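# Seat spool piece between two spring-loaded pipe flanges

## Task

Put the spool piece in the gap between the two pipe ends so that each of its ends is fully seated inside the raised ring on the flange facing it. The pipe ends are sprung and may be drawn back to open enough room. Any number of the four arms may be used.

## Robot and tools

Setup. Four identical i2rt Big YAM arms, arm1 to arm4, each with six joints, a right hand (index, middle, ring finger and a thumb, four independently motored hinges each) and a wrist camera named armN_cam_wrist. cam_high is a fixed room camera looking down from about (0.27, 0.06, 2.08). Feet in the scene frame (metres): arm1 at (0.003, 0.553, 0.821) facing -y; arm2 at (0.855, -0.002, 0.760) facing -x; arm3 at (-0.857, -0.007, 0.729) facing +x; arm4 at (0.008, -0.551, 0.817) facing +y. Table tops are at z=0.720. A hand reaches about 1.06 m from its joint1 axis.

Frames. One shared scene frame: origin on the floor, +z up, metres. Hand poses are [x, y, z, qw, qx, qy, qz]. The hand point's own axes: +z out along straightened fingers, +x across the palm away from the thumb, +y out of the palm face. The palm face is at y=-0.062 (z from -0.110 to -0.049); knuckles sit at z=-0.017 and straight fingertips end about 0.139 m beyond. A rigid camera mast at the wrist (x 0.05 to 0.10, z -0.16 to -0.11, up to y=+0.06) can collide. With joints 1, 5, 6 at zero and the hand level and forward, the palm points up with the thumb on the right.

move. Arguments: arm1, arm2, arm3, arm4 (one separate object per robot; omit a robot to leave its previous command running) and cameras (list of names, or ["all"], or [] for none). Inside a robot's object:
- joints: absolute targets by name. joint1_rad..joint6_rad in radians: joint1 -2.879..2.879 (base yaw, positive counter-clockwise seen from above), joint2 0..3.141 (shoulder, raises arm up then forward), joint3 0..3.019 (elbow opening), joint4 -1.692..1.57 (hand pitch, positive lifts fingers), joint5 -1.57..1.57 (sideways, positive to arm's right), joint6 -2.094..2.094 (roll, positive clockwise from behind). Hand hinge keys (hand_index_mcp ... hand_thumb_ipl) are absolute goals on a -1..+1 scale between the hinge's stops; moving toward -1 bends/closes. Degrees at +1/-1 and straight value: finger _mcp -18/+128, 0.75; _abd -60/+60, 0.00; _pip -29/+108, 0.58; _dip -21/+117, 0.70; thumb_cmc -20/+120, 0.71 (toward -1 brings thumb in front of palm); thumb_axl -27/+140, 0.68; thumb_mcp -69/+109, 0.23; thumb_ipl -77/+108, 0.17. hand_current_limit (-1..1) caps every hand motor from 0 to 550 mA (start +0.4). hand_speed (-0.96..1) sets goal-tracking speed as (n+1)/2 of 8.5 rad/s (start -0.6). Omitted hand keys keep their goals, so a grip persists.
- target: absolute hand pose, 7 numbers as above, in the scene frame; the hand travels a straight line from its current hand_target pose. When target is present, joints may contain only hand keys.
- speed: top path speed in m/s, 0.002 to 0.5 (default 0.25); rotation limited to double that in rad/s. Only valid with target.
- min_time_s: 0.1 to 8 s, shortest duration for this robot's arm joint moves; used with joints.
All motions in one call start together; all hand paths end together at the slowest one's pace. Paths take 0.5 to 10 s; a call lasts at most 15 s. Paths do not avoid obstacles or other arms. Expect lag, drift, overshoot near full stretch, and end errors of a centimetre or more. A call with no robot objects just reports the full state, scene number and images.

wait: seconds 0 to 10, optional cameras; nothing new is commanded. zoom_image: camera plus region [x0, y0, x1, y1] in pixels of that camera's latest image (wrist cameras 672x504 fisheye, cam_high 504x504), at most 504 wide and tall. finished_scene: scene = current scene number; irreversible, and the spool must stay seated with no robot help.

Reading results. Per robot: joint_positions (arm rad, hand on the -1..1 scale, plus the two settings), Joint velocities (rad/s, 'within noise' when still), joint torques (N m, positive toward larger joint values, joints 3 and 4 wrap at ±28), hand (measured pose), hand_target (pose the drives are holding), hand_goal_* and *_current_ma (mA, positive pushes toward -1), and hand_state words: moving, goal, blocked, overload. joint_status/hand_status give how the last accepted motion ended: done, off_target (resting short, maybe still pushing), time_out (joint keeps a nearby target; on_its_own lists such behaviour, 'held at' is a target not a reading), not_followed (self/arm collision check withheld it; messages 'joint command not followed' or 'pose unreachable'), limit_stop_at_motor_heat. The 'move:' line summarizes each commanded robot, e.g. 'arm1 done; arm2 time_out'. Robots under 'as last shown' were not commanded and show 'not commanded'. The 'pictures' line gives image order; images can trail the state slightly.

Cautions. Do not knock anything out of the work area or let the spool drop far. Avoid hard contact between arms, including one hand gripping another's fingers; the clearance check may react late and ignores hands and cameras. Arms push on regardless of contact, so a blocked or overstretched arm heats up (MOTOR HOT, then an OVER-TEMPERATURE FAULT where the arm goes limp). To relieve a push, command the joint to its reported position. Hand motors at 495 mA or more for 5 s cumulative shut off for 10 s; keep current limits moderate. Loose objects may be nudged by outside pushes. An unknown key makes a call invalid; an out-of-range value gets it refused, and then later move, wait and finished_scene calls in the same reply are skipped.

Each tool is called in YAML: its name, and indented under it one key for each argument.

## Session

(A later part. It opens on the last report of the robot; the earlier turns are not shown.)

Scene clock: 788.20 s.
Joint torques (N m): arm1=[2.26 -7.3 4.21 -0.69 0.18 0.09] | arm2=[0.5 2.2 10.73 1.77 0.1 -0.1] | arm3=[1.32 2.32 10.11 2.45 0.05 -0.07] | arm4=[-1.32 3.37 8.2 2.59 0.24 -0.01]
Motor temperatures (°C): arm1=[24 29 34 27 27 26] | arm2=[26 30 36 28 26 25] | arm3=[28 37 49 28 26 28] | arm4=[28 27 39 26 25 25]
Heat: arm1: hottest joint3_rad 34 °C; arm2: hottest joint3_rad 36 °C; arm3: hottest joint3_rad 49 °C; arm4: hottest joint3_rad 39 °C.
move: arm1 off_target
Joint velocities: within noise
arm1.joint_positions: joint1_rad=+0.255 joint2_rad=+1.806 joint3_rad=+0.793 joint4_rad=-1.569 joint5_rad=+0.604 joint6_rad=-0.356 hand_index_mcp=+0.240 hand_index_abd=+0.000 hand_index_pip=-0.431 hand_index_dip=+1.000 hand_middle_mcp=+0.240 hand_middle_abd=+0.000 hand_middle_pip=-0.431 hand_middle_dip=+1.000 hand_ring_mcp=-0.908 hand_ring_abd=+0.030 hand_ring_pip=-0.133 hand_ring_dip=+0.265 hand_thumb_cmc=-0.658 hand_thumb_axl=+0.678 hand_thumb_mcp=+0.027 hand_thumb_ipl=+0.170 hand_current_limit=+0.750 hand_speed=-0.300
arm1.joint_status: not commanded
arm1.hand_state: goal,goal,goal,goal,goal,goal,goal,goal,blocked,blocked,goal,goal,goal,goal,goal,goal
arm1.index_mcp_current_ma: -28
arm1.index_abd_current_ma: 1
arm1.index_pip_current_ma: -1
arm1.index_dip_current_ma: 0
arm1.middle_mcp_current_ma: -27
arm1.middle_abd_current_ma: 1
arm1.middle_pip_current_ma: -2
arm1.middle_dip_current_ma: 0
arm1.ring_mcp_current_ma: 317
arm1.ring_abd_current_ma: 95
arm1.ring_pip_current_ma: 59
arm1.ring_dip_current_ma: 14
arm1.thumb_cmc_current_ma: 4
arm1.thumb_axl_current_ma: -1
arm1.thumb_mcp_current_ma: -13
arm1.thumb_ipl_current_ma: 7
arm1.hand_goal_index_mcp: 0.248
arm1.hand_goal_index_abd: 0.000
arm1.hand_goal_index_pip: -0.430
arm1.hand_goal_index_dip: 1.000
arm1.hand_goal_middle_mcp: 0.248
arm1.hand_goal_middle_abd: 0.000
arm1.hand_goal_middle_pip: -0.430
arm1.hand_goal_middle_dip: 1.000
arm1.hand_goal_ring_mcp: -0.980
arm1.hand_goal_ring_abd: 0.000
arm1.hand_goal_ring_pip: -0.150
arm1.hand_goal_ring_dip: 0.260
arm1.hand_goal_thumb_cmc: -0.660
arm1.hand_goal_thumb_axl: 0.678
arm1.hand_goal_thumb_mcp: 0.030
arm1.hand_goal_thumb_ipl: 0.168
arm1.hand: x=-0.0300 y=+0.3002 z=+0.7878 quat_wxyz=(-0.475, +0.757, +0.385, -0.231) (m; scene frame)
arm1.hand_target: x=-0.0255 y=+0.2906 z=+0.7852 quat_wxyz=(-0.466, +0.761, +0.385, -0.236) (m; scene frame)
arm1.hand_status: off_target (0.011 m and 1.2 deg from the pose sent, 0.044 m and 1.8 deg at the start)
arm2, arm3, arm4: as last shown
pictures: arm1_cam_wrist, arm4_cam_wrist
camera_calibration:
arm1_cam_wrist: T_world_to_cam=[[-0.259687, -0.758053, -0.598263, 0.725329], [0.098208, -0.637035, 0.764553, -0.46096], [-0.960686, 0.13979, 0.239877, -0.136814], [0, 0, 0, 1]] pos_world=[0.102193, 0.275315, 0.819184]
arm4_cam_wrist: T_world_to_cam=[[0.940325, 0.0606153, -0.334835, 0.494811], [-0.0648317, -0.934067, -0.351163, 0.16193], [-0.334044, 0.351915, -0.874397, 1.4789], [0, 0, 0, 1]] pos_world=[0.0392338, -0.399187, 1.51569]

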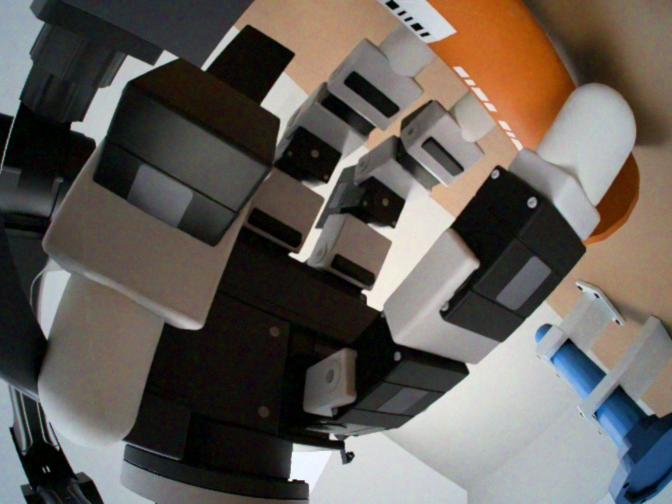

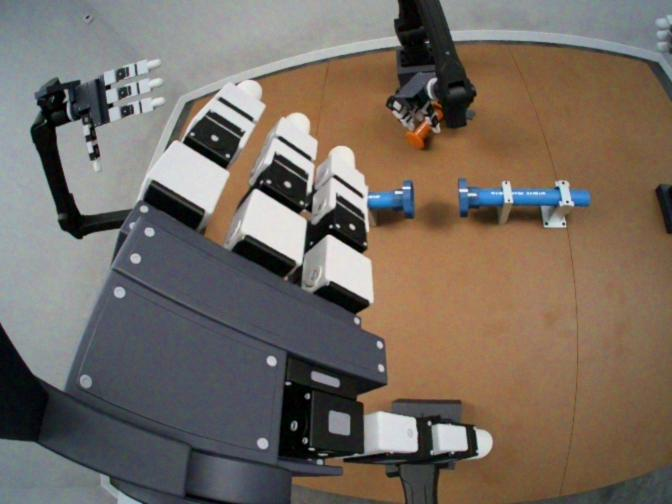

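move:
  arm1: {"target": [-0.0255, 0.2895, 0.776, 0.4663, -0.7610, -0.3846, 0.2356], "speed": 0.06}
  cameras: ["arm1_cam_wrist"]

move:
  arm1: {"joints": {"hand_speed": -0.7, "hand_index_mcp": 0.10, "hand_middle_mcp": 0.10, "hand_thumb_mcp": -0.10}}
  cameras: ["arm1_cam_wrist", "arm4_cam_wrist"]

zoom_image:
  camera: "arm1_cam_wrist"
  region: [380, 0, 672, 230]

Scene clock: 797.37 s.
Joint torques (N m): arm1=[2.14 -7.36 4.11 -0.65 0.21 0.08] | arm2=[0.91 2.43 10.82 1.83 0.12 -0.05] | arm3=[1.08 2.14 10.1 2.56 0.04 -0.09] | arm4=[-1.49 3.14 8.32 2.56 0.17 -0.07]
Motor temperatures (°C): arm1=[24 29 34 27 27 26] | arm2=[26 30 36 28 26 25] | arm3=[28 37 49 28 26 28] | arm4=[28 27 39 26 25 25]
Heat: arm1: hottest joint3_rad 34 °C; arm2: hottest joint3_rad 36 °C; arm3: hottest joint3_rad 49 °C; arm4: hottest joint3_rad 39 °C.
move: arm1 off_target
Joint velocities: within noise
arm1.joint_positions: joint1_rad=+0.255 joint2_rad=+1.830 joint3_rad=+0.793 joint4_rad=-1.544 joint5_rad=+0.604 joint6_rad=-0.356 hand_index_mcp=+0.240 hand_index_abd=+0.000 hand_index_pip=-0.431 hand_index_dip=+1.000 hand_middle_mcp=+0.240 hand_middle_abd=+0.000 hand_middle_pip=-0.431 hand_middle_dip=+1.000 hand_ring_mcp=-0.908 hand_ring_abd=+0.030 hand_ring_pip=-0.133 hand_ring_dip=+0.265 hand_thumb_cmc=-0.658 hand_thumb_axl=+0.678 hand_thumb_mcp=+0.027 hand_thumb_ipl=+0.170 hand_current_limit=+0.750 hand_speed=-0.300
arm1.joint_status: not commanded
arm1.hand_state: goal,goal,goal,goal,goal,goal,goal,goal,blocked,blocked,goal,goal,goal,goal,goal,goal
arm1.index_mcp_current_ma: -28
arm1.index_abd_current_ma: 1
arm1.index_pip_current_ma: -1
arm1.index_dip_current_ma: 0
arm1.middle_mcp_current_ma: -27
arm1.middle_abd_current_ma: 1
arm1.middle_pip_current_ma: -2
arm1.middle_dip_current_ma: 0
arm1.ring_mcp_current_ma: 317
arm1.ring_abd_current_ma: 95
arm1.ring_pip_current_ma: 59
arm1.ring_dip_current_ma: 14
arm1.thumb_cmc_current_ma: 4
arm1.thumb_axl_current_ma: -1
arm1.thumb_mcp_current_ma: -13
arm1.thumb_ipl_current_ma: 7
arm1.hand_goal_index_mcp: 0.248
arm1.hand_goal_index_abd: 0.000
arm1.hand_goal_index_pip: -0.430
arm1.hand_goal_index_dip: 1.000
arm1.hand_goal_middle_mcp: 0.248
arm1.hand_goal_middle_abd: 0.000
arm1.hand_goal_middle_pip: -0.430
arm1.hand_goal_middle_dip: 1.000
arm1.hand_goal_ring_mcp: -0.980
arm1.hand_goal_ring_abd: 0.000
arm1.hand_goal_ring_pip: -0.150
arm1.hand_goal_ring_dip: 0.260
arm1.hand_goal_thumb_cmc: -0.660
arm1.hand_goal_thumb_axl: 0.678
arm1.hand_goal_thumb_mcp: 0.030
arm1.hand_goal_thumb_ipl: 0.168
arm1.hand: x=-0.0298 y=+0.2996 z=+0.7791 quat_wxyz=(-0.475, +0.757, +0.385, -0.231) (m; scene frame)
arm1.hand_target: x=-0.0255 y=+0.2896 z=+0.7762 quat_wxyz=(-0.466, +0.761, +0.385, -0.236) (m; scene frame)
arm1.hand_status: off_target (0.011 m and 1.2 deg from the pose sent, 0.017 m and 1.2 deg at the start)
arm2, arm3, arm4: as last shown
pictures: arm1_cam_wrist
camera_calibration:
arm1_cam_wrist: T_world_to_cam=[[-0.259687, -0.758053, -0.598263, 0.719737], [0.098208, -0.637035, 0.764553, -0.45457], [-0.960686, 0.13979, 0.239877, -0.134441], [0, 0, 0, 1]] pos_world=[0.102393, 0.274815, 0.810384]

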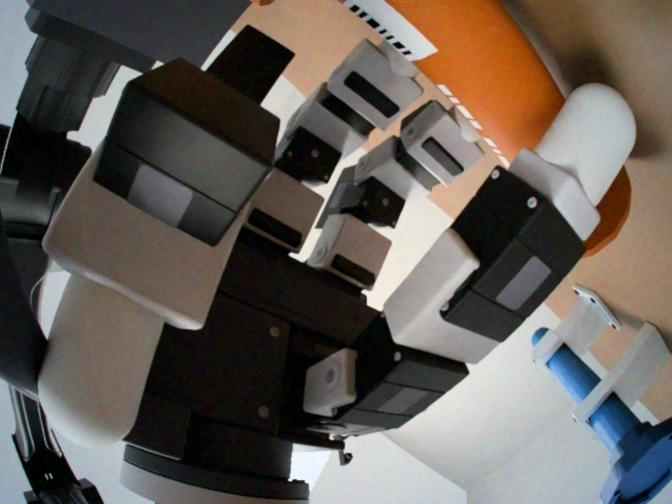

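Scene clock: 797.93 s.
Joint torques (N m): arm1=[2.14 -7.41 4.11 -0.66 0.22 0.08] | arm2=[0.67 1.96 10.73 1.73 0.12 -0.06] | arm3=[1.14 2.08 10.06 2.59 0.07 -0.09] | arm4=[-1.44 2.96 8.18 2.62 0.19 -0.09]
Motor temperatures (°C): arm1=[24 29 34 27 27 26] | arm2=[26 30 36 28 26 25] | arm3=[28 37 49 28 26 28] | arm4=[28 27 39 26 25 25]
Heat: arm1: hottest joint3_rad 34 °C; arm2: hottest joint3_rad 36 °C; arm3: hottest joint3_rad 49 °C; arm4: hottest joint3_rad 39 °C.
move: arm1 off_target
Joint velocities: within noise
arm1.joint_positions: joint1_rad=+0.255 joint2_rad=+1.830 joint3_rad=+0.793 joint4_rad=-1.544 joint5_rad=+0.604 joint6_rad=-0.356 hand_index_mcp=+0.138 hand_index_abd=+0.000 hand_index_pip=-0.422 hand_index_dip=+1.000 hand_middle_mcp=+0.143 hand_middle_abd=+0.000 hand_middle_pip=-0.419 hand_middle_dip=+1.000 hand_ring_mcp=-0.908 hand_ring_abd=+0.030 hand_ring_pip=-0.133 hand_ring_dip=+0.265 hand_thumb_cmc=-0.658 hand_thumb_axl=+0.678 hand_thumb_mcp=-0.056 hand_thumb_ipl=+0.176 hand_current_limit=+0.750 hand_speed=-0.700
arm1.joint_status: hand_index_mcp off_target (ended at +0.138, target +0.100); hand_middle_mcp off_target (ended at +0.143, target +0.100); hand_thumb_mcp off_target (ended at -0.056, target -0.100); the others done
arm1.hand_state: blocked,goal,goal,goal,blocked,goal,goal,goal,blocked,blocked,goal,goal,goal,goal,blocked,goal
arm1.index_mcp_current_ma: 156
arm1.index_abd_current_ma: 1
arm1.index_pip_current_ma: 24
arm1.index_dip_current_ma: 0
arm1.middle_mcp_current_ma: 179
arm1.middle_abd_current_ma: 1
arm1.middle_pip_current_ma: 35
arm1.middle_dip_current_ma: 0
arm1.ring_mcp_current_ma: 317
arm1.ring_abd_current_ma: 95
arm1.ring_pip_current_ma: 59
arm1.ring_dip_current_ma: 14
arm1.thumb_cmc_current_ma: 4
arm1.thumb_axl_current_ma: -1
arm1.thumb_mcp_current_ma: 229
arm1.thumb_ipl_current_ma: 37
arm1.hand_goal_index_mcp: 0.100
arm1.hand_goal_index_abd: 0.000
arm1.hand_goal_index_pip: -0.430
arm1.hand_goal_index_dip: 1.000
arm1.hand_goal_middle_mcp: 0.100
arm1.hand_goal_middle_abd: 0.000
arm1.hand_goal_middle_pip: -0.430
arm1.hand_goal_middle_dip: 1.000
arm1.hand_goal_ring_mcp: -0.980
arm1.hand_goal_ring_abd: 0.000
arm1.hand_goal_ring_pip: -0.150
arm1.hand_goal_ring_dip: 0.260
arm1.hand_goal_thumb_cmc: -0.660
arm1.hand_goal_thumb_axl: 0.678
arm1.hand_goal_thumb_mcp: -0.100
arm1.hand_goal_thumb_ipl: 0.168
arm1.hand: x=-0.0297 y=+0.2996 z=+0.7790 quat_wxyz=(-0.475, +0.757, +0.385, -0.231) (m; scene frame)
arm1.hand_target: x=-0.0254 y=+0.2896 z=+0.7762 quat_wxyz=(-0.466, +0.761, +0.385, -0.236) (m; scene frame)
arm1.hand_status: not commanded
arm2, arm3, arm4: as last shown
pictures: arm1_cam_wrist, arm4_cam_wrist
camera_calibration:
arm1_cam_wrist: T_world_to_cam=[[-0.259734, -0.758151, -0.598118, 0.719576], [0.0977143, -0.63683, 0.764787, -0.454829], [-0.960724, 0.140197, 0.239489, -0.13422], [0, 0, 0, 1]] pos_world=[0.102393, 0.274716, 0.810383]
arm4_cam_wrist: T_world_to_cam=[[0.940325, 0.0606153, -0.334835, 0.494811], [-0.0648317, -0.934067, -0.351163, 0.16193], [-0.334044, 0.351915, -0.874397, 1.4789], [0, 0, 0, 1]] pos_world=[0.0392338, -0.399187, 1.51569]

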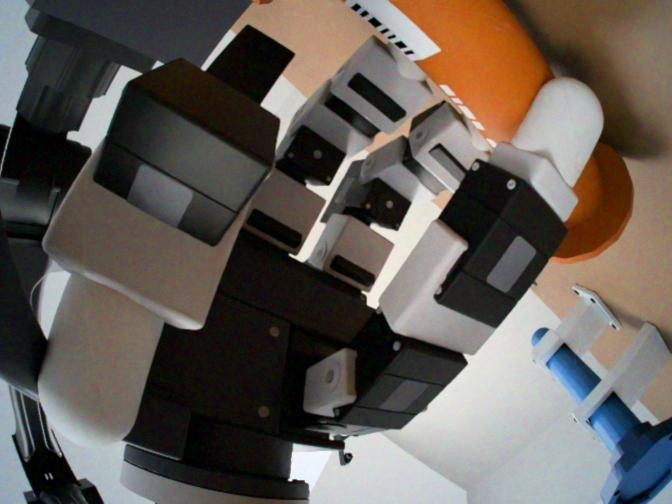

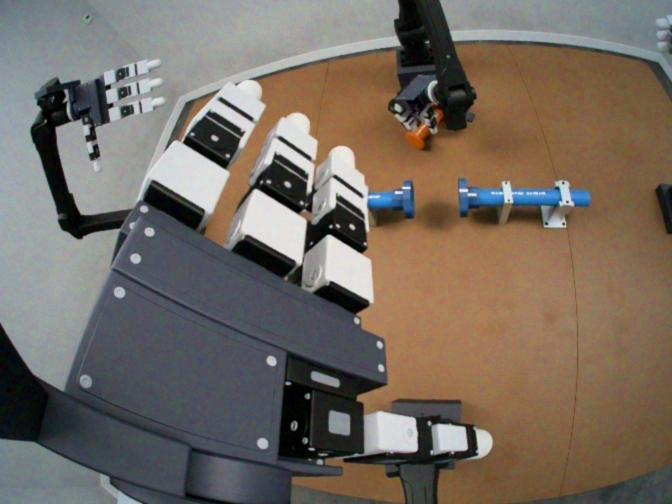

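Scaled by 1.726 from the camera's 672x504 image, which has a finer 960x720 frame.

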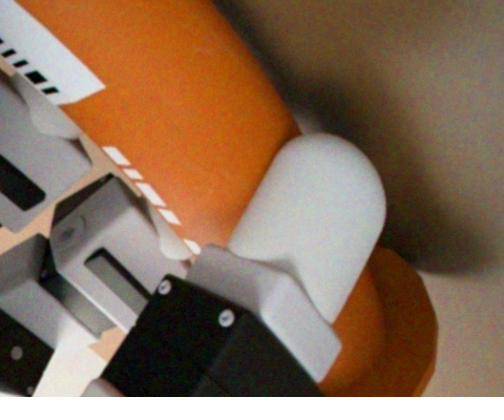

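move:
  arm1: {"joints":{"hand_index_mcp":0.05,"hand_middle_mcp":0.05,"hand_thumb_mcp":-0.14}}
  cameras: ["arm1_cam_wrist","arm4_cam_wrist"]

Scene clock: 854.43 s.
Joint torques (N m): arm1=[2.14 -7.41 4.12 -0.66 0.22 0.08] | arm2=[0.62 2.14 10.86 1.72 0.11 -0.07] | arm3=[1.08 2.26 10.03 2.56 0.06 -0.09] | arm4=[-0.85 3.19 8.32 2.71 0.22 -0.11]
Motor temperatures (°C): arm1=[24 29 33 27 27 26] | arm2=[26 29 36 28 26 25] | arm3=[28 36 49 28 26 28] | arm4=[28 27 39 26 25 25]
Heat: arm1: hottest joint3_rad 33 °C; arm2: hottest joint3_rad 36 °C; arm3: hottest joint3_rad 49 °C; arm4: hottest joint3_rad 39 °C.
move: arm1 off_target
Joint velocities: within noise
arm1.joint_positions: joint1_rad=+0.255 joint2_rad=+1.830 joint3_rad=+0.793 joint4_rad=-1.544 joint5_rad=+0.604 joint6_rad=-0.356 hand_index_mcp=+0.124 hand_index_abd=+0.000 hand_index_pip=-0.414 hand_index_dip=+1.000 hand_middle_mcp=+0.129 hand_middle_abd=+0.000 hand_middle_pip=-0.411 hand_middle_dip=+1.000 hand_ring_mcp=-0.908 hand_ring_abd=+0.030 hand_ring_pip=-0.133 hand_ring_dip=+0.265 hand_thumb_cmc=-0.658 hand_thumb_axl=+0.678 hand_thumb_mcp=-0.057 hand_thumb_ipl=+0.186 hand_current_limit=+0.750 hand_speed=-0.700
arm1.joint_status: hand_index_mcp off_target (ended at +0.124, target +0.050); hand_middle_mcp off_target (ended at +0.129, target +0.050); hand_thumb_mcp off_target (ended at -0.057, target -0.140)
arm1.hand_state: blocked,goal,goal,goal,blocked,goal,goal,goal,blocked,blocked,goal,goal,goal,goal,blocked,goal
arm1.index_mcp_current_ma: 328
arm1.index_abd_current_ma: 1
arm1.index_pip_current_ma: 55
arm1.index_dip_current_ma: 0
arm1.middle_mcp_current_ma: 354
arm1.middle_abd_current_ma: 1
arm1.middle_pip_current_ma: 67
arm1.middle_dip_current_ma: 0
arm1.ring_mcp_current_ma: 317
arm1.ring_abd_current_ma: 95
arm1.ring_pip_current_ma: 59
arm1.ring_dip_current_ma: 14
arm1.thumb_cmc_current_ma: 4
arm1.thumb_axl_current_ma: -1
arm1.thumb_mcp_current_ma: 465
arm1.thumb_ipl_current_ma: 87
arm1.hand_goal_index_mcp: 0.050
arm1.hand_goal_index_abd: 0.000
arm1.hand_goal_index_pip: -0.430
arm1.hand_goal_index_dip: 1.000
arm1.hand_goal_middle_mcp: 0.050
arm1.hand_goal_middle_abd: 0.000
arm1.hand_goal_middle_pip: -0.430
arm1.hand_goal_middle_dip: 1.000
arm1.hand_goal_ring_mcp: -0.980
arm1.hand_goal_ring_abd: 0.000
arm1.hand_goal_ring_pip: -0.150
arm1.hand_goal_ring_dip: 0.260
arm1.hand_goal_thumb_cmc: -0.660
arm1.hand_goal_thumb_axl: 0.678
arm1.hand_goal_thumb_mcp: -0.140
arm1.hand_goal_thumb_ipl: 0.168
arm1.hand: x=-0.0298 y=+0.2995 z=+0.7790 quat_wxyz=(-0.474, +0.757, +0.385, -0.231) (m; scene frame)
arm1.hand_target: x=-0.0254 y=+0.2896 z=+0.7762 quat_wxyz=(-0.466, +0.761, +0.385, -0.236) (m; scene frame)
arm1.hand_status: not commanded
arm2, arm3, arm4: as last shown
pictures: arm1_cam_wrist, arm4_cam_wrist
camera_calibration:
arm1_cam_wrist: T_world_to_cam=[[-0.259996, -0.758279, -0.597842, 0.719415], [0.0978201, -0.636633, 0.764938, -0.455016], [-0.960642, 0.1404, 0.239697, -0.134454], [0, 0, 0, 1]] pos_world=[0.102393, 0.274716, 0.810384]
arm4_cam_wrist: T_world_to_cam=[[0.940325, 0.0606153, -0.334835, 0.494811], [-0.0648317, -0.934067, -0.351163, 0.16193], [-0.334044, 0.351915, -0.874397, 1.4789], [0, 0, 0, 1]] pos_world=[0.0392338, -0.399187, 1.51569]

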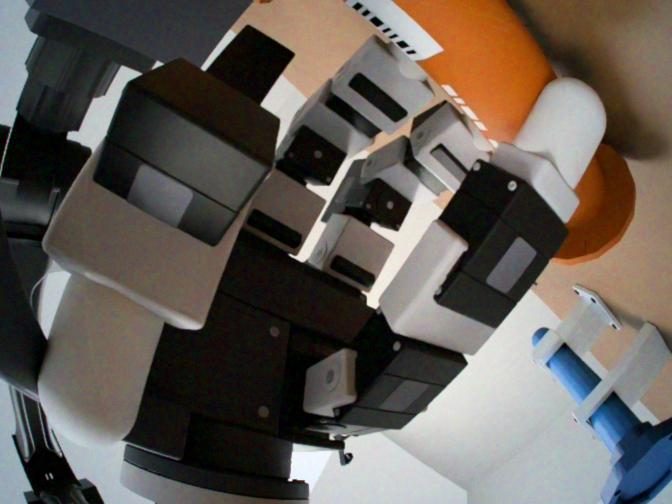

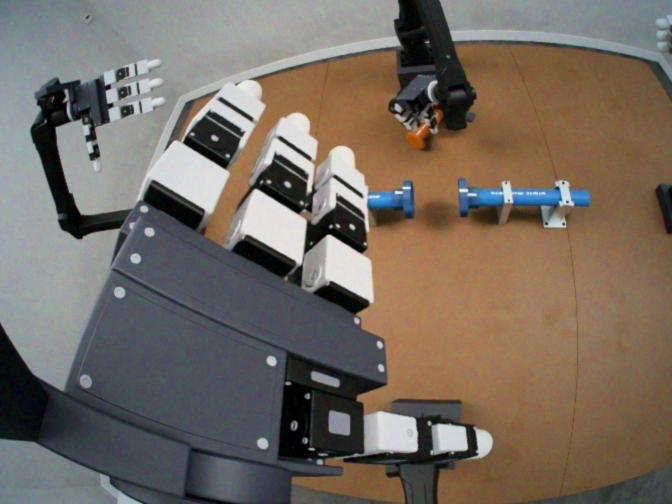

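move:
  arm1: {"target":[-0.0255,0.2895,0.83,0.4663,-0.7610,-0.3846,0.2356],"speed":0.06,"joints":{"hand_ring_mcp":-0.9}}
  cameras: ["arm1_cam_wrist","arm4_cam_wrist"]

zoom_image:
  camera: "arm4_cam_wrist"
  region: [370, 70, 490, 170]

Scene clock: 862.07 s.
Joint torques (N m): arm1=[2.2 -9.93 5.52 -2.21 0.25 0.08] | arm2=[0.79 2.2 10.74 1.92 0.13 -0.05] | arm3=[1.2 2.26 10.02 2.54 0.08 -0.07] | arm4=[-1.38 2.67 8.36 2.61 0.16 -0.06]
Motor temperatures (°C): arm1=[24 29 32 27 27 26] | arm2=[26 29 36 28 26 25] | arm3=[28 36 49 28 26 28] | arm4=[28 27 39 26 25 25]
Heat: arm1: hottest joint3_rad 32 °C; arm2: hottest joint3_rad 36 °C; arm3: hottest joint3_rad 49 °C; arm4: hottest joint3_rad 39 °C.
move: arm1 off_target
Joint velocities: within noise
arm1.joint_positions: joint1_rad=+0.255 joint2_rad=+1.736 joint3_rad=+0.802 joint4_rad=-1.661 joint5_rad=+0.603 joint6_rad=-0.356 hand_index_mcp=+0.121 hand_index_abd=+0.000 hand_index_pip=-0.410 hand_index_dip=+1.000 hand_middle_mcp=+0.121 hand_middle_abd=+0.000 hand_middle_pip=-0.399 hand_middle_dip=+1.000 hand_ring_mcp=-0.901 hand_ring_abd=+0.030 hand_ring_pip=-0.136 hand_ring_dip=+0.264 hand_thumb_cmc=-0.657 hand_thumb_axl=+0.678 hand_thumb_mcp=-0.057 hand_thumb_ipl=+0.188 hand_current_limit=+0.750 hand_speed=-0.700
arm1.joint_status: all done
arm1.hand_state: blocked,goal,blocked,goal,blocked,goal,blocked,goal,goal,blocked,goal,goal,goal,goal,blocked,goal
arm1.index_mcp_current_ma: 315
arm1.index_abd_current_ma: 1
arm1.index_pip_current_ma: 71
arm1.index_dip_current_ma: 0
arm1.middle_mcp_current_ma: 316
arm1.middle_abd_current_ma: 1
arm1.middle_pip_current_ma: 113
arm1.middle_dip_current_ma: 0
arm1.ring_mcp_current_ma: -3
arm1.ring_abd_current_ma: 95
arm1.ring_pip_current_ma: 47
arm1.ring_dip_current_ma: 13
arm1.thumb_cmc_current_ma: 8
arm1.thumb_axl_current_ma: 0
arm1.thumb_mcp_current_ma: 465
arm1.thumb_ipl_current_ma: 97
arm1.hand_goal_index_mcp: 0.050
arm1.hand_goal_index_abd: 0.000
arm1.hand_goal_index_pip: -0.430
arm1.hand_goal_index_dip: 1.000
arm1.hand_goal_middle_mcp: 0.050
arm1.hand_goal_middle_abd: 0.000
arm1.hand_goal_middle_pip: -0.430
arm1.hand_goal_middle_dip: 1.000
arm1.hand_goal_ring_mcp: -0.900
arm1.hand_goal_ring_abd: 0.000
arm1.hand_goal_ring_pip: -0.150
arm1.hand_goal_ring_dip: 0.260
arm1.hand_goal_thumb_cmc: -0.660
arm1.hand_goal_thumb_axl: 0.678
arm1.hand_goal_thumb_mcp: -0.140
arm1.hand_goal_thumb_ipl: 0.168
arm1.hand: x=-0.0306 y=+0.3028 z=+0.8166 quat_wxyz=(-0.480, +0.754, +0.386, -0.229) (m; scene frame)
arm1.hand_target: x=-0.0256 y=+0.2900 z=+0.8296 quat_wxyz=(-0.466, +0.761, +0.385, -0.235) (m; scene frame)
arm1.hand_status: off_target (0.020 m and 1.9 deg from the pose sent, 0.052 m and 1.2 deg at the start)
arm2, arm3, arm4: as last shown
pictures: arm1_cam_wrist, arm4_cam_wrist
camera_calibration:
arm1_cam_wrist: T_world_to_cam=[[-0.262327, -0.750036, -0.60715, 0.749161], [0.0988449, -0.64676, 0.756261, -0.471376], [-0.959903, 0.138374, 0.2438, -0.14744], [0, 0, 0, 1]] pos_world=[0.10159, 0.277432, 0.847282]
arm4_cam_wrist: T_world_to_cam=[[0.940325, 0.0606153, -0.334835, 0.494811], [-0.0648317, -0.934067, -0.351163, 0.16193], [-0.334044, 0.351915, -0.874397, 1.4789], [0, 0, 0, 1]] pos_world=[0.0392338, -0.399187, 1.51569]

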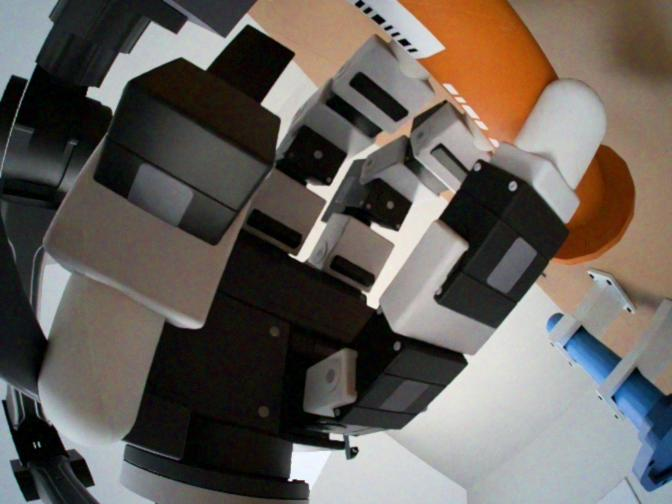

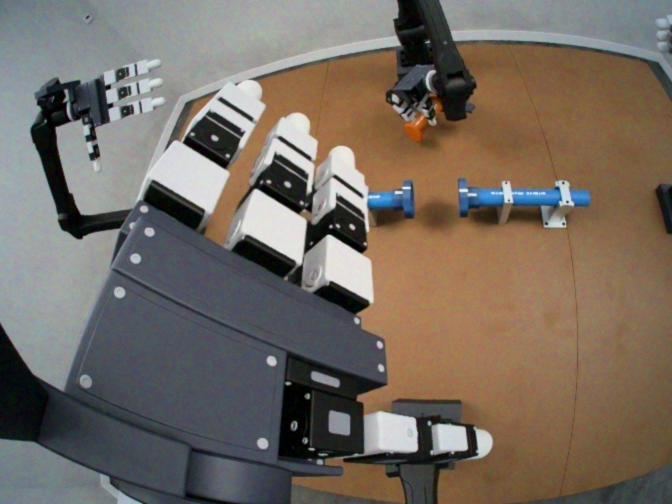

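Scaled by 4.200 from the camera's 672x504 image, which has a finer 960x720 frame.

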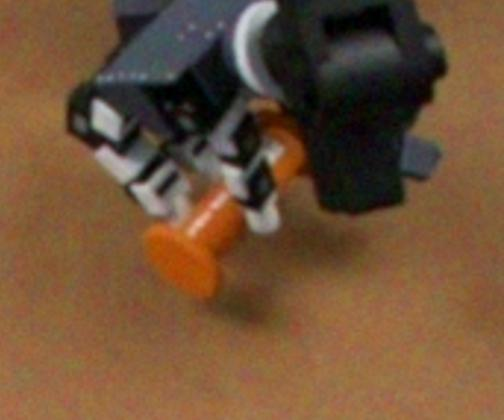

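move:
  arm1: {"target":[-0.0155,0.275,0.93,-0.235,0.937,0.207,-0.153],"speed":0.12}
  cameras: ["arm1_cam_wrist","arm4_cam_wrist"]

zoom_image:
  camera: "arm4_cam_wrist"
  region: [370, 70, 490, 170]

Scene clock: 898.07 s.
Joint torques (N m): arm1=[0.67 -6.48 7.68 0.13 0.21 0.2] | arm2=[1.03 2.32 10.82 1.72 0.13 -0.05] | arm3=[1.14 2.26 10.07 2.52 0.07 -0.08] | arm4=[-1.67 3.31 8.38 2.59 0.17 -0.06]
Motor temperatures (°C): arm1=[24 29 32 27 27 26] | arm2=[26 29 36 28 26 25] | arm3=[28 36 49 28 26 28] | arm4=[28 27 39 26 25 25]
Heat: arm1: hottest joint3_rad 32 °C; arm2: hottest joint3_rad 36 °C; arm3: hottest joint3_rad 49 °C; arm4: hottest joint3_rad 39 °C.
move: arm1 off_target
Joint velocities: within noise
arm1.joint_positions: joint1_rad=+0.188 joint2_rad=+1.231 joint3_rad=+0.792 joint4_rad=-1.658 joint5_rad=+0.329 joint6_rad=-0.202 hand_index_mcp=+0.121 hand_index_abd=+0.000 hand_index_pip=-0.409 hand_index_dip=+1.000 hand_middle_mcp=+0.121 hand_middle_abd=+0.000 hand_middle_pip=-0.391 hand_middle_dip=+1.000 hand_ring_mcp=-0.901 hand_ring_abd=+0.030 hand_ring_pip=-0.136 hand_ring_dip=+0.264 hand_thumb_cmc=-0.661 hand_thumb_axl=+0.678 hand_thumb_mcp=-0.060 hand_thumb_ipl=+0.188 hand_current_limit=+0.750 hand_speed=-0.700
arm1.joint_status: not commanded
arm1.hand_state: blocked,goal,blocked,goal,blocked,goal,blocked,goal,goal,blocked,goal,goal,goal,goal,blocked,goal
arm1.index_mcp_current_ma: 315
arm1.index_abd_current_ma: 1
arm1.index_pip_current_ma: 74
arm1.index_dip_current_ma: 0
arm1.middle_mcp_current_ma: 316
arm1.middle_abd_current_ma: 1
arm1.middle_pip_current_ma: 149
arm1.middle_dip_current_ma: 0
arm1.ring_mcp_current_ma: -3
arm1.ring_abd_current_ma: 95
arm1.ring_pip_current_ma: 47
arm1.ring_dip_current_ma: 13
arm1.thumb_cmc_current_ma: -4
arm1.thumb_axl_current_ma: 0
arm1.thumb_mcp_current_ma: 448
arm1.thumb_ipl_current_ma: 97
arm1.hand_goal_index_mcp: 0.050
arm1.hand_goal_index_abd: 0.000
arm1.hand_goal_index_pip: -0.430
arm1.hand_goal_index_dip: 1.000
arm1.hand_goal_middle_mcp: 0.050
arm1.hand_goal_middle_abd: 0.000
arm1.hand_goal_middle_pip: -0.430
arm1.hand_goal_middle_dip: 1.000
arm1.hand_goal_ring_mcp: -0.900
arm1.hand_goal_ring_abd: 0.000
arm1.hand_goal_ring_pip: -0.150
arm1.hand_goal_ring_dip: 0.260
arm1.hand_goal_thumb_cmc: -0.660
arm1.hand_goal_thumb_axl: 0.678
arm1.hand_goal_thumb_mcp: -0.140
arm1.hand_goal_thumb_ipl: 0.168
arm1.hand: x=-0.0132 y=+0.2837 z=+0.9200 quat_wxyz=(-0.258, +0.928, +0.221, -0.151) (m; scene frame)
arm1.hand_target: x=-0.0155 y=+0.2752 z=+0.9301 quat_wxyz=(-0.235, +0.937, +0.207, -0.153) (m; scene frame)
arm1.hand_status: off_target (0.013 m and 3.2 deg from the pose sent, 0.118 m and 41.8 deg at the start)
arm2.joint_positions: joint1_rad=-0.390 joint2_rad=+0.631 joint3_rad=+1.389 joint4_rad=-1.305 joint5_rad=-0.099 joint6_rad=+1.040 hand_index_mcp=+0.755 hand_index_abd=+0.000 hand_index_pip=+0.577 hand_index_dip=+0.696 hand_middle_mcp=+0.755 hand_middle_abd=+0.000 hand_middle_pip=+0.577 hand_middle_dip=+0.696 hand_ring_mcp=+0.755 hand_ring_abd=+0.000 hand_ring_pip=+0.577 hand_ring_dip=+0.696 hand_thumb_cmc=+0.715 hand_thumb_axl=+0.677 hand_thumb_mcp=+0.226 hand_thumb_ipl=+0.168 hand_current_limit=+0.400 hand_speed=-0.600
arm2.joint_status: not commanded
arm2.hand_state: goal,goal,goal,goal,goal,goal,goal,goal,goal,goal,goal,goal,goal,goal,goal,goal
arm2.index_mcp_current_ma: 0
arm2.index_abd_current_ma: 0
arm2.index_pip_current_ma: 0
arm2.index_dip_current_ma: 0
arm2.middle_mcp_current_ma: 0
arm2.middle_abd_current_ma: 0
arm2.middle_pip_current_ma: 0
arm2.middle_dip_current_ma: 0
arm2.ring_mcp_current_ma: 0
arm2.ring_abd_current_ma: 0
arm2.ring_pip_current_ma: 0
arm2.ring_dip_current_ma: 0
arm2.thumb_cmc_current_ma: 0
arm2.thumb_axl_current_ma: 0
arm2.thumb_mcp_current_ma: 0
arm2.thumb_ipl_current_ma: 0
arm2.hand_goal_index_mcp: 0.754
arm2.hand_goal_index_abd: 0.000
arm2.hand_goal_index_pip: 0.576
arm2.hand_goal_index_dip: 0.696
arm2.hand_goal_middle_mcp: 0.754
arm2.hand_goal_middle_abd: 0.000
arm2.hand_goal_middle_pip: 0.576
arm2.hand_goal_middle_dip: 0.696
arm2.hand_goal_ring_mcp: 0.754
arm2.hand_goal_ring_abd: 0.000
arm2.hand_goal_ring_pip: 0.576
arm2.hand_goal_ring_dip: 0.696
arm2.hand_goal_thumb_cmc: 0.714
arm2.hand_goal_thumb_axl: 0.678
arm2.hand_goal_thumb_mcp: 0.226
arm2.hand_goal_thumb_ipl: 0.168
arm2.hand: x=+0.6376 y=+0.1611 z=+1.3188 quat_wxyz=(-0.457, -0.083, +0.867, +0.181) (m; scene frame)
arm2.hand_target: x=+0.6402 y=+0.1600 z=+1.3329 quat_wxyz=(-0.469, -0.084, +0.859, +0.188) (m; scene frame)
arm2.hand_status: not commanded
arm3.joint_positions: joint1_rad=+0.420 joint2_rad=+0.631 joint3_rad=+1.461 joint4_rad=-1.243 joint5_rad=+0.108 joint6_rad=+1.053 hand_index_mcp=+0.755 hand_index_abd=+0.000 hand_index_pip=+0.577 hand_index_dip=+0.696 hand_middle_mcp=+0.756 hand_middle_abd=+0.000 hand_middle_pip=+0.577 hand_middle_dip=+0.696 hand_ring_mcp=+0.755 hand_ring_abd=+0.000 hand_ring_pip=+0.577 hand_ring_dip=+0.696 hand_thumb_cmc=+0.716 hand_thumb_axl=+0.677 hand_thumb_mcp=+0.226 hand_thumb_ipl=+0.168 hand_current_limit=+0.400 hand_speed=-0.600
arm3.joint_status: not commanded
arm3.hand_state: goal,goal,goal,goal,goal,goal,goal,goal,goal,goal,goal,goal,goal,goal,goal,goal
arm3.index_mcp_current_ma: 2
arm3.index_abd_current_ma: 0
arm3.index_pip_current_ma: 1
arm3.index_dip_current_ma: 0
arm3.middle_mcp_current_ma: 3
arm3.middle_abd_current_ma: 0
arm3.middle_pip_current_ma: 1
arm3.middle_dip_current_ma: 0
arm3.ring_mcp_current_ma: 2
arm3.ring_abd_current_ma: 0
arm3.ring_pip_current_ma: 1
arm3.ring_dip_current_ma: 0
arm3.thumb_cmc_current_ma: 3
arm3.thumb_axl_current_ma: -1
arm3.thumb_mcp_current_ma: 0
arm3.thumb_ipl_current_ma: 0
arm3.hand_goal_index_mcp: 0.754
arm3.hand_goal_index_abd: 0.000
arm3.hand_goal_index_pip: 0.576
arm3.hand_goal_index_dip: 0.696
arm3.hand_goal_middle_mcp: 0.754
arm3.hand_goal_middle_abd: 0.000
arm3.hand_goal_middle_pip: 0.576
arm3.hand_goal_middle_dip: 0.696
arm3.hand_goal_ring_mcp: 0.754
arm3.hand_goal_ring_abd: 0.000
arm3.hand_goal_ring_pip: 0.576
arm3.hand_goal_ring_dip: 0.696
arm3.hand_goal_thumb_cmc: 0.714
arm3.hand_goal_thumb_axl: 0.678
arm3.hand_goal_thumb_mcp: 0.226
arm3.hand_goal_thumb_ipl: 0.168
arm3.hand: x=-0.5919 y=-0.0053 z=+1.3434 quat_wxyz=(+0.071, +0.761, +0.350, +0.542) (m; scene frame)
arm3.hand_target: x=-0.5961 y=-0.0072 z=+1.3556 quat_wxyz=(+0.072, +0.754, +0.345, +0.554) (m; scene frame)
arm3.hand_status: not commanded
arm4: as last shown
pictures: arm1_cam_wrist, arm4_cam_wrist
camera_calibration:
arm1_cam_wrist: T_world_to_cam=[[-0.468022, -0.847607, -0.250035, 0.498582], [-0.242162, -0.149095, 0.958712, -0.895631], [-0.84989, 0.509247, -0.135478, 0.0919261], [0, 0, 0, 1]] pos_world=[0.0945867, 0.242254, 0.995769]
arm4_cam_wrist: T_world_to_cam=[[0.940325, 0.0606153, -0.334835, 0.494811], [-0.0648317, -0.934067, -0.351163, 0.16193], [-0.334044, 0.351915, -0.874397, 1.4789], [0, 0, 0, 1]] pos_world=[0.0392338, -0.399187, 1.51569]

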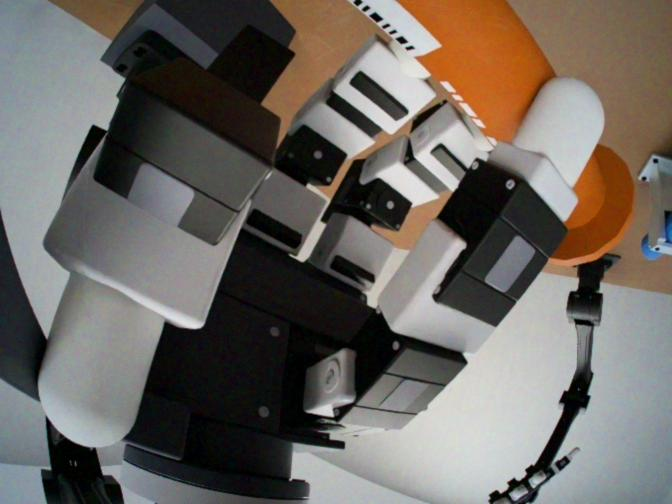

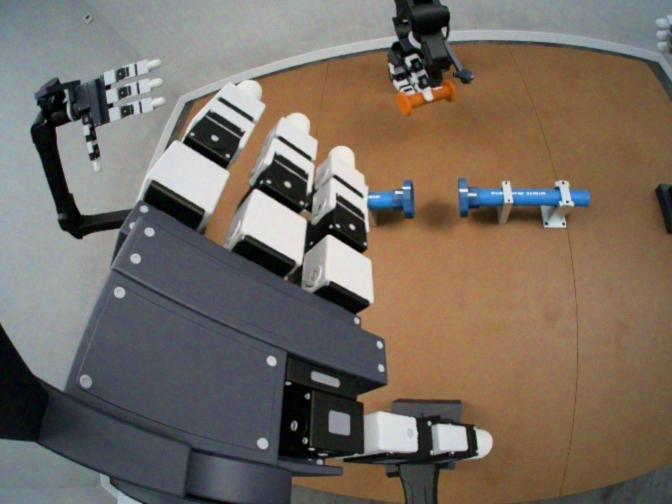

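Scaled by 4.200 from the camera's 672x504 image, which has a finer 960x720 frame.

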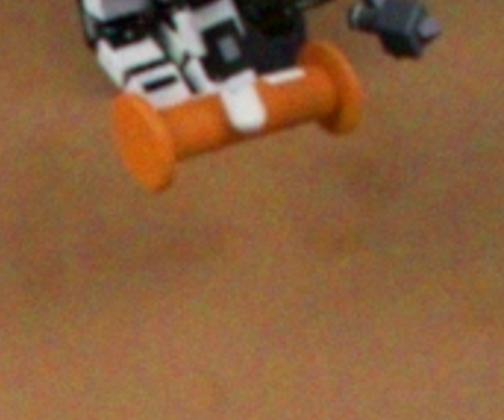

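move:
  arm1: {"target":[0.0,0.19,0.93,0.0871,0.996,0.014,-0.0123],"speed":0.12}
  arm3: {"joints":{"hand_index_mcp":-0.42,"hand_index_pip":-0.68,"hand_index_dip":-0.1,"hand_middle_mcp":-0.42,"hand_middle_pip":-0.68,"hand_middle_dip":-0.1,"hand_ring_mcp":-0.42,"hand_ring_pip":-0.68,"hand_ring_dip":-0.1,"hand_thumb_cmc":0.714,"hand_thumb_axl":-0.42,"hand_thumb_mcp":0.26,"hand_thumb_ipl":0.18,"hand_current_limit":0.78,"hand_speed":-0.3}}
  arm2: {"joints":{"hand_thumb_axl":-0.4,"hand_thumb_mcp":0.23,"hand_thumb_ipl":0.17,"hand_current_limit":0.78}}
  cameras: ["arm1_cam_wrist","arm4_cam_wrist","cam_high"]

zoom_image:
  camera: "arm4_cam_wrist"
  region: [370, 70, 510, 210]

zoom_image:
  camera: "cam_high"
  region: [190, 190, 340, 320]

Scene clock: 918.63 s.
Joint torques (N m): arm1=[0.85 -5.54 9.24 2.02 0 0.11] | arm2=[0.85 1.96 10.76 1.78 0.1 -0.04] | arm3=[0.97 2.49 9.89 2.37 0.24 -0.24] | arm4=[-1.03 3.37 8.5 2.59 0.17 -0.11]
Motor temperatures (°C): arm1=[24 29 33 27 27 26] | arm2=[26 29 36 28 26 25] | arm3=[28 36 49 28 26 28] | arm4=[28 27 39 26 25 25]
Heat: arm1: hottest joint3_rad 33 °C; arm2: hottest joint3_rad 36 °C; arm3: hottest joint3_rad 49 °C; arm4: hottest joint3_rad 39 °C.
move: arm1 off_target; arm2 done; arm3 done
Joint velocities: within noise
arm1.joint_positions: joint1_rad=+0.116 joint2_rad=+1.059 joint3_rad=+0.602 joint4_rad=-1.014 joint5_rad=+0.046 joint6_rad=+0.054 hand_index_mcp=+0.121 hand_index_abd=+0.000 hand_index_pip=-0.405 hand_index_dip=+1.000 hand_middle_mcp=+0.121 hand_middle_abd=+0.000 hand_middle_pip=-0.387 hand_middle_dip=+1.000 hand_ring_mcp=-0.901 hand_ring_abd=+0.030 hand_ring_pip=-0.136 hand_ring_dip=+0.264 hand_thumb_cmc=-0.662 hand_thumb_axl=+0.678 hand_thumb_mcp=-0.064 hand_thumb_ipl=+0.188 hand_current_limit=+0.750 hand_speed=-0.700
arm1.joint_status: not commanded
arm1.hand_state: blocked,goal,blocked,goal,blocked,goal,blocked,goal,goal,blocked,goal,goal,goal,goal,blocked,goal
arm1.index_mcp_current_ma: 315
arm1.index_abd_current_ma: 1
arm1.index_pip_current_ma: 92
arm1.index_dip_current_ma: 0
arm1.middle_mcp_current_ma: 316
arm1.middle_abd_current_ma: 1
arm1.middle_pip_current_ma: 166
arm1.middle_dip_current_ma: 0
arm1.ring_mcp_current_ma: -3
arm1.ring_abd_current_ma: 95
arm1.ring_pip_current_ma: 46
arm1.ring_dip_current_ma: 13
arm1.thumb_cmc_current_ma: -5
arm1.thumb_axl_current_ma: 0
arm1.thumb_mcp_current_ma: 424
arm1.thumb_ipl_current_ma: 97
arm1.hand_goal_index_mcp: 0.050
arm1.hand_goal_index_abd: 0.000
arm1.hand_goal_index_pip: -0.430
arm1.hand_goal_index_dip: 1.000
arm1.hand_goal_middle_mcp: 0.050
arm1.hand_goal_middle_abd: 0.000
arm1.hand_goal_middle_pip: -0.430
arm1.hand_goal_middle_dip: 1.000
arm1.hand_goal_ring_mcp: -0.900
arm1.hand_goal_ring_abd: 0.000
arm1.hand_goal_ring_pip: -0.150
arm1.hand_goal_ring_dip: 0.260
arm1.hand_goal_thumb_cmc: -0.660
arm1.hand_goal_thumb_axl: 0.678
arm1.hand_goal_thumb_mcp: -0.140
arm1.hand_goal_thumb_ipl: 0.168
arm1.hand: x=+0.0019 y=+0.2047 z=+0.9097 quat_wxyz=(+0.052, +0.998, +0.023, -0.015) (m; scene frame)
arm1.hand_target: x=-0.0001 y=+0.1907 z=+0.9302 quat_wxyz=(+0.087, +0.996, +0.014, -0.012) (m; scene frame)
arm1.hand_status: off_target (0.025 m and 4.2 deg from the pose sent, 0.095 m and 49.8 deg at the start)
arm2.joint_positions: joint1_rad=-0.390 joint2_rad=+0.631 joint3_rad=+1.389 joint4_rad=-1.305 joint5_rad=-0.099 joint6_rad=+1.040 hand_index_mcp=+0.755 hand_index_abd=+0.000 hand_index_pip=+0.577 hand_index_dip=+0.696 hand_middle_mcp=+0.755 hand_middle_abd=+0.000 hand_middle_pip=+0.577 hand_middle_dip=+0.696 hand_ring_mcp=+0.755 hand_ring_abd=+0.000 hand_ring_pip=+0.577 hand_ring_dip=+0.696 hand_thumb_cmc=+0.715 hand_thumb_axl=-0.398 hand_thumb_mcp=+0.229 hand_thumb_ipl=+0.168 hand_current_limit=+0.780 hand_speed=-0.600
arm2.joint_status: all done
arm2.hand_state: goal,goal,goal,goal,goal,goal,goal,goal,goal,goal,goal,goal,goal,goal,goal,goal
arm2.index_mcp_current_ma: 0
arm2.index_abd_current_ma: 0
arm2.index_pip_current_ma: 0
arm2.index_dip_current_ma: 0
arm2.middle_mcp_current_ma: 0
arm2.middle_abd_current_ma: 0
arm2.middle_pip_current_ma: 0
arm2.middle_dip_current_ma: 0
arm2.ring_mcp_current_ma: 0
arm2.ring_abd_current_ma: 0
arm2.ring_pip_current_ma: 0
arm2.ring_dip_current_ma: 0
arm2.thumb_cmc_current_ma: 0
arm2.thumb_axl_current_ma: 0
arm2.thumb_mcp_current_ma: 0
arm2.thumb_ipl_current_ma: 0
arm2.hand_goal_index_mcp: 0.754
arm2.hand_goal_index_abd: 0.000
arm2.hand_goal_index_pip: 0.576
arm2.hand_goal_index_dip: 0.696
arm2.hand_goal_middle_mcp: 0.754
arm2.hand_goal_middle_abd: 0.000
arm2.hand_goal_middle_pip: 0.576
arm2.hand_goal_middle_dip: 0.696
arm2.hand_goal_ring_mcp: 0.754
arm2.hand_goal_ring_abd: 0.000
arm2.hand_goal_ring_pip: 0.576
arm2.hand_goal_ring_dip: 0.696
arm2.hand_goal_thumb_cmc: 0.714
arm2.hand_goal_thumb_axl: -0.400
arm2.hand_goal_thumb_mcp: 0.230
arm2.hand_goal_thumb_ipl: 0.170
arm2.hand: x=+0.6376 y=+0.1611 z=+1.3188 quat_wxyz=(-0.457, -0.083, +0.867, +0.181) (m; scene frame)
arm2.hand_target: x=+0.6402 y=+0.1600 z=+1.3329 quat_wxyz=(-0.469, -0.084, +0.859, +0.188) (m; scene frame)
arm2.hand_status: not commanded
arm3.joint_positions: joint1_rad=+0.420 joint2_rad=+0.631 joint3_rad=+1.461 joint4_rad=-1.243 joint5_rad=+0.106 joint6_rad=+1.053 hand_index_mcp=-0.413 hand_index_abd=+0.000 hand_index_pip=-0.678 hand_index_dip=-0.098 hand_middle_mcp=-0.413 hand_middle_abd=+0.000 hand_middle_pip=-0.678 hand_middle_dip=-0.098 hand_ring_mcp=-0.413 hand_ring_abd=+0.000 hand_ring_pip=-0.678 hand_ring_dip=-0.098 hand_thumb_cmc=+0.716 hand_thumb_axl=-0.418 hand_thumb_mcp=+0.260 hand_thumb_ipl=+0.178 hand_current_limit=+0.780 hand_speed=-0.300
arm3.joint_status: all done
arm3.hand_state: goal,goal,goal,goal,goal,goal,goal,goal,goal,goal,goal,goal,goal,goal,goal,goal
arm3.index_mcp_current_ma: 15
arm3.index_abd_current_ma: 0
arm3.index_pip_current_ma: 3
arm3.index_dip_current_ma: 4
arm3.middle_mcp_current_ma: 16
arm3.middle_abd_current_ma: 0
arm3.middle_pip_current_ma: 3
arm3.middle_dip_current_ma: 4
arm3.ring_mcp_current_ma: 15
arm3.ring_abd_current_ma: 0
arm3.ring_pip_current_ma: 2
arm3.ring_dip_current_ma: 4
arm3.thumb_cmc_current_ma: 3
arm3.thumb_axl_current_ma: 4
arm3.thumb_mcp_current_ma: 0
arm3.thumb_ipl_current_ma: -4
arm3.hand_goal_index_mcp: -0.420
arm3.hand_goal_index_abd: 0.000
arm3.hand_goal_index_pip: -0.680
arm3.hand_goal_index_dip: -0.100
arm3.hand_goal_middle_mcp: -0.420
arm3.hand_goal_middle_abd: 0.000
arm3.hand_goal_middle_pip: -0.680
arm3.hand_goal_middle_dip: -0.100
arm3.hand_goal_ring_mcp: -0.420
arm3.hand_goal_ring_abd: 0.000
arm3.hand_goal_ring_pip: -0.680
arm3.hand_goal_ring_dip: -0.100
arm3.hand_goal_thumb_cmc: 0.714
arm3.hand_goal_thumb_axl: -0.420
arm3.hand_goal_thumb_mcp: 0.260
arm3.hand_goal_thumb_ipl: 0.180
arm3.hand: x=-0.5918 y=-0.0048 z=+1.3433 quat_wxyz=(+0.070, +0.761, +0.350, +0.542) (m; scene frame)
arm3.hand_target: x=-0.5961 y=-0.0072 z=+1.3556 quat_wxyz=(+0.072, +0.754, +0.345, +0.554) (m; scene frame)
arm3.hand_status: not commanded
arm4.joint_positions: joint1_rad=+0.260 joint2_rad=+0.524 joint3_rad=+1.368 joint4_rad=-1.198 joint5_rad=+0.064 joint6_rad=+1.102 hand_index_mcp=+0.755 hand_index_abd=+0.001 hand_index_pip=+0.577 hand_index_dip=+0.696 hand_middle_mcp=+0.755 hand_middle_abd=+0.001 hand_middle_pip=+0.577 hand_middle_dip=+0.696 hand_ring_mcp=+0.756 hand_ring_abd=+0.001 hand_ring_pip=+0.577 hand_ring_dip=+0.696 hand_thumb_cmc=+0.715 hand_thumb_axl=+0.677 hand_thumb_mcp=+0.226 hand_thumb_ipl=+0.168 hand_current_limit=+0.400 hand_speed=-0.600
arm4.joint_status: not commanded
arm4.hand_state: goal,goal,goal,goal,goal,goal,goal,goal,goal,goal,goal,goal,goal,goal,goal,goal
arm4.index_mcp_current_ma: 0
arm4.index_abd_current_ma: 0
arm4.index_pip_current_ma: 0
arm4.index_dip_current_ma: 0
arm4.middle_mcp_current_ma: 0
arm4.middle_abd_current_ma: 0
arm4.middle_pip_current_ma: 0
arm4.middle_dip_current_ma: 0
arm4.ring_mcp_current_ma: 0
arm4.ring_abd_current_ma: 0
arm4.ring_pip_current_ma: 0
arm4.ring_dip_current_ma: 0
arm4.thumb_cmc_current_ma: 0
arm4.thumb_axl_current_ma: 0
arm4.thumb_mcp_current_ma: 0
arm4.thumb_ipl_current_ma: 0
arm4.hand_goal_index_mcp: 0.754
arm4.hand_goal_index_abd: 0.000
arm4.hand_goal_index_pip: 0.576
arm4.hand_goal_index_dip: 0.696
arm4.hand_goal_middle_mcp: 0.754
arm4.hand_goal_middle_abd: 0.000
arm4.hand_goal_middle_pip: 0.576
arm4.hand_goal_middle_dip: 0.696
arm4.hand_goal_ring_mcp: 0.754
arm4.hand_goal_ring_abd: 0.000
arm4.hand_goal_ring_pip: 0.576
arm4.hand_goal_ring_dip: 0.696
arm4.hand_goal_thumb_cmc: 0.714
arm4.hand_goal_thumb_axl: 0.678
arm4.hand_goal_thumb_mcp: 0.226
arm4.hand_goal_thumb_ipl: 0.168
arm4.hand: x=+0.0360 y=-0.3143 z=+1.4136 quat_wxyz=(-0.335, +0.346, +0.746, +0.459) (m; scene frame)
arm4.hand_target: x=+0.0370 y=-0.3183 z=+1.4262 quat_wxyz=(-0.342, +0.343, +0.739, +0.469) (m; scene frame)
arm4.hand_status: not commanded
pictures: arm1_cam_wrist, arm4_cam_wrist, cam_high
camera_calibration:
arm1_cam_wrist: T_world_to_cam=[[-0.742947, -0.667469, 0.050159, 0.126658], [-0.441456, 0.544946, 0.712847, -0.811943], [-0.503137, 0.507464, -0.699524, 0.656493], [0, 0, 0, 1]] pos_world=[0.0659685, 0.193859, 1.03167]
arm4_cam_wrist: T_world_to_cam=[[0.940325, 0.0606153, -0.334835, 0.494811], [-0.0648317, -0.934067, -0.351163, 0.16193], [-0.334044, 0.351915, -0.874397, 1.4789], [0, 0, 0, 1]] pos_world=[0.0392338, -0.399187, 1.51569]

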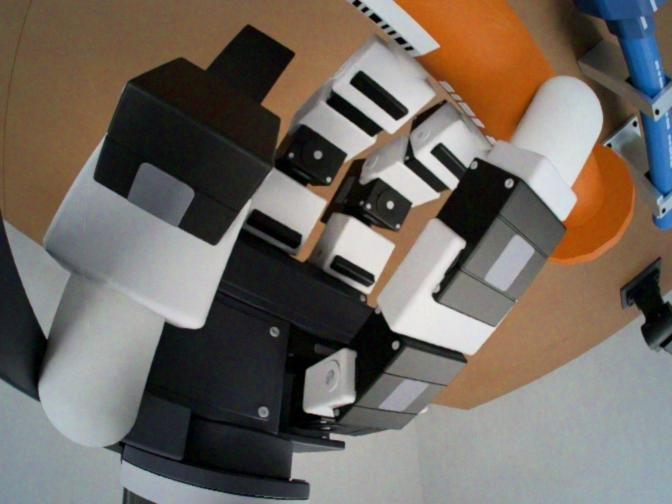

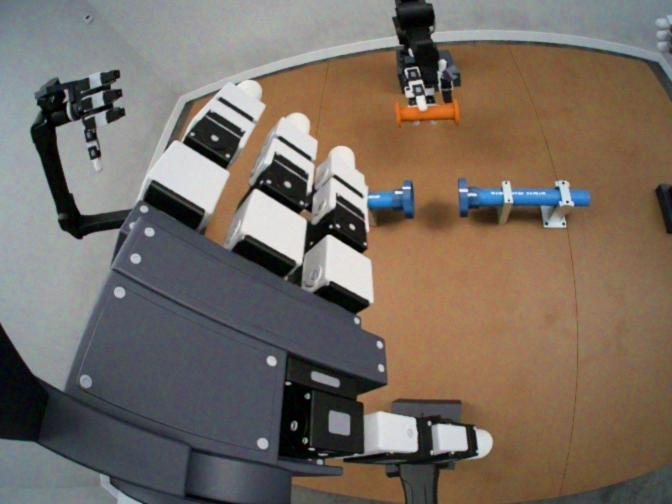

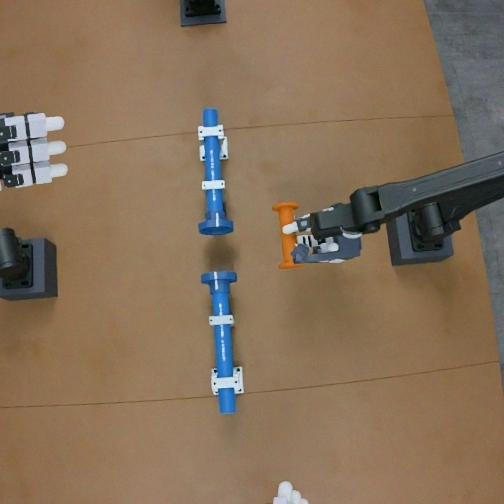

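Scaled by 3.600 from the camera's 672x504 image, which has a finer 960x720 frame.

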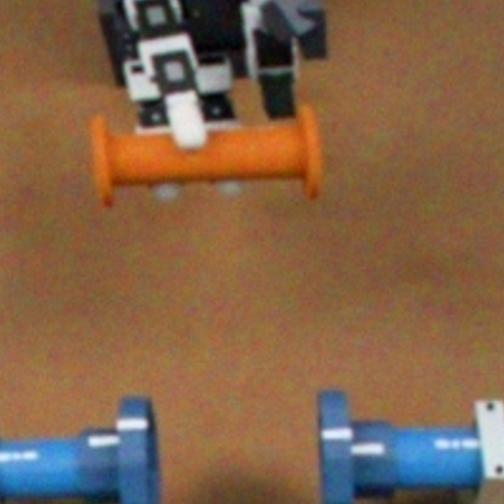

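Scaled by 3.360 from the camera's 504x504 image, which has a finer 720x720 frame.

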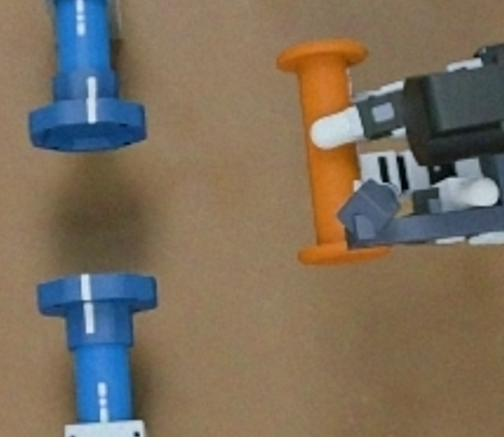

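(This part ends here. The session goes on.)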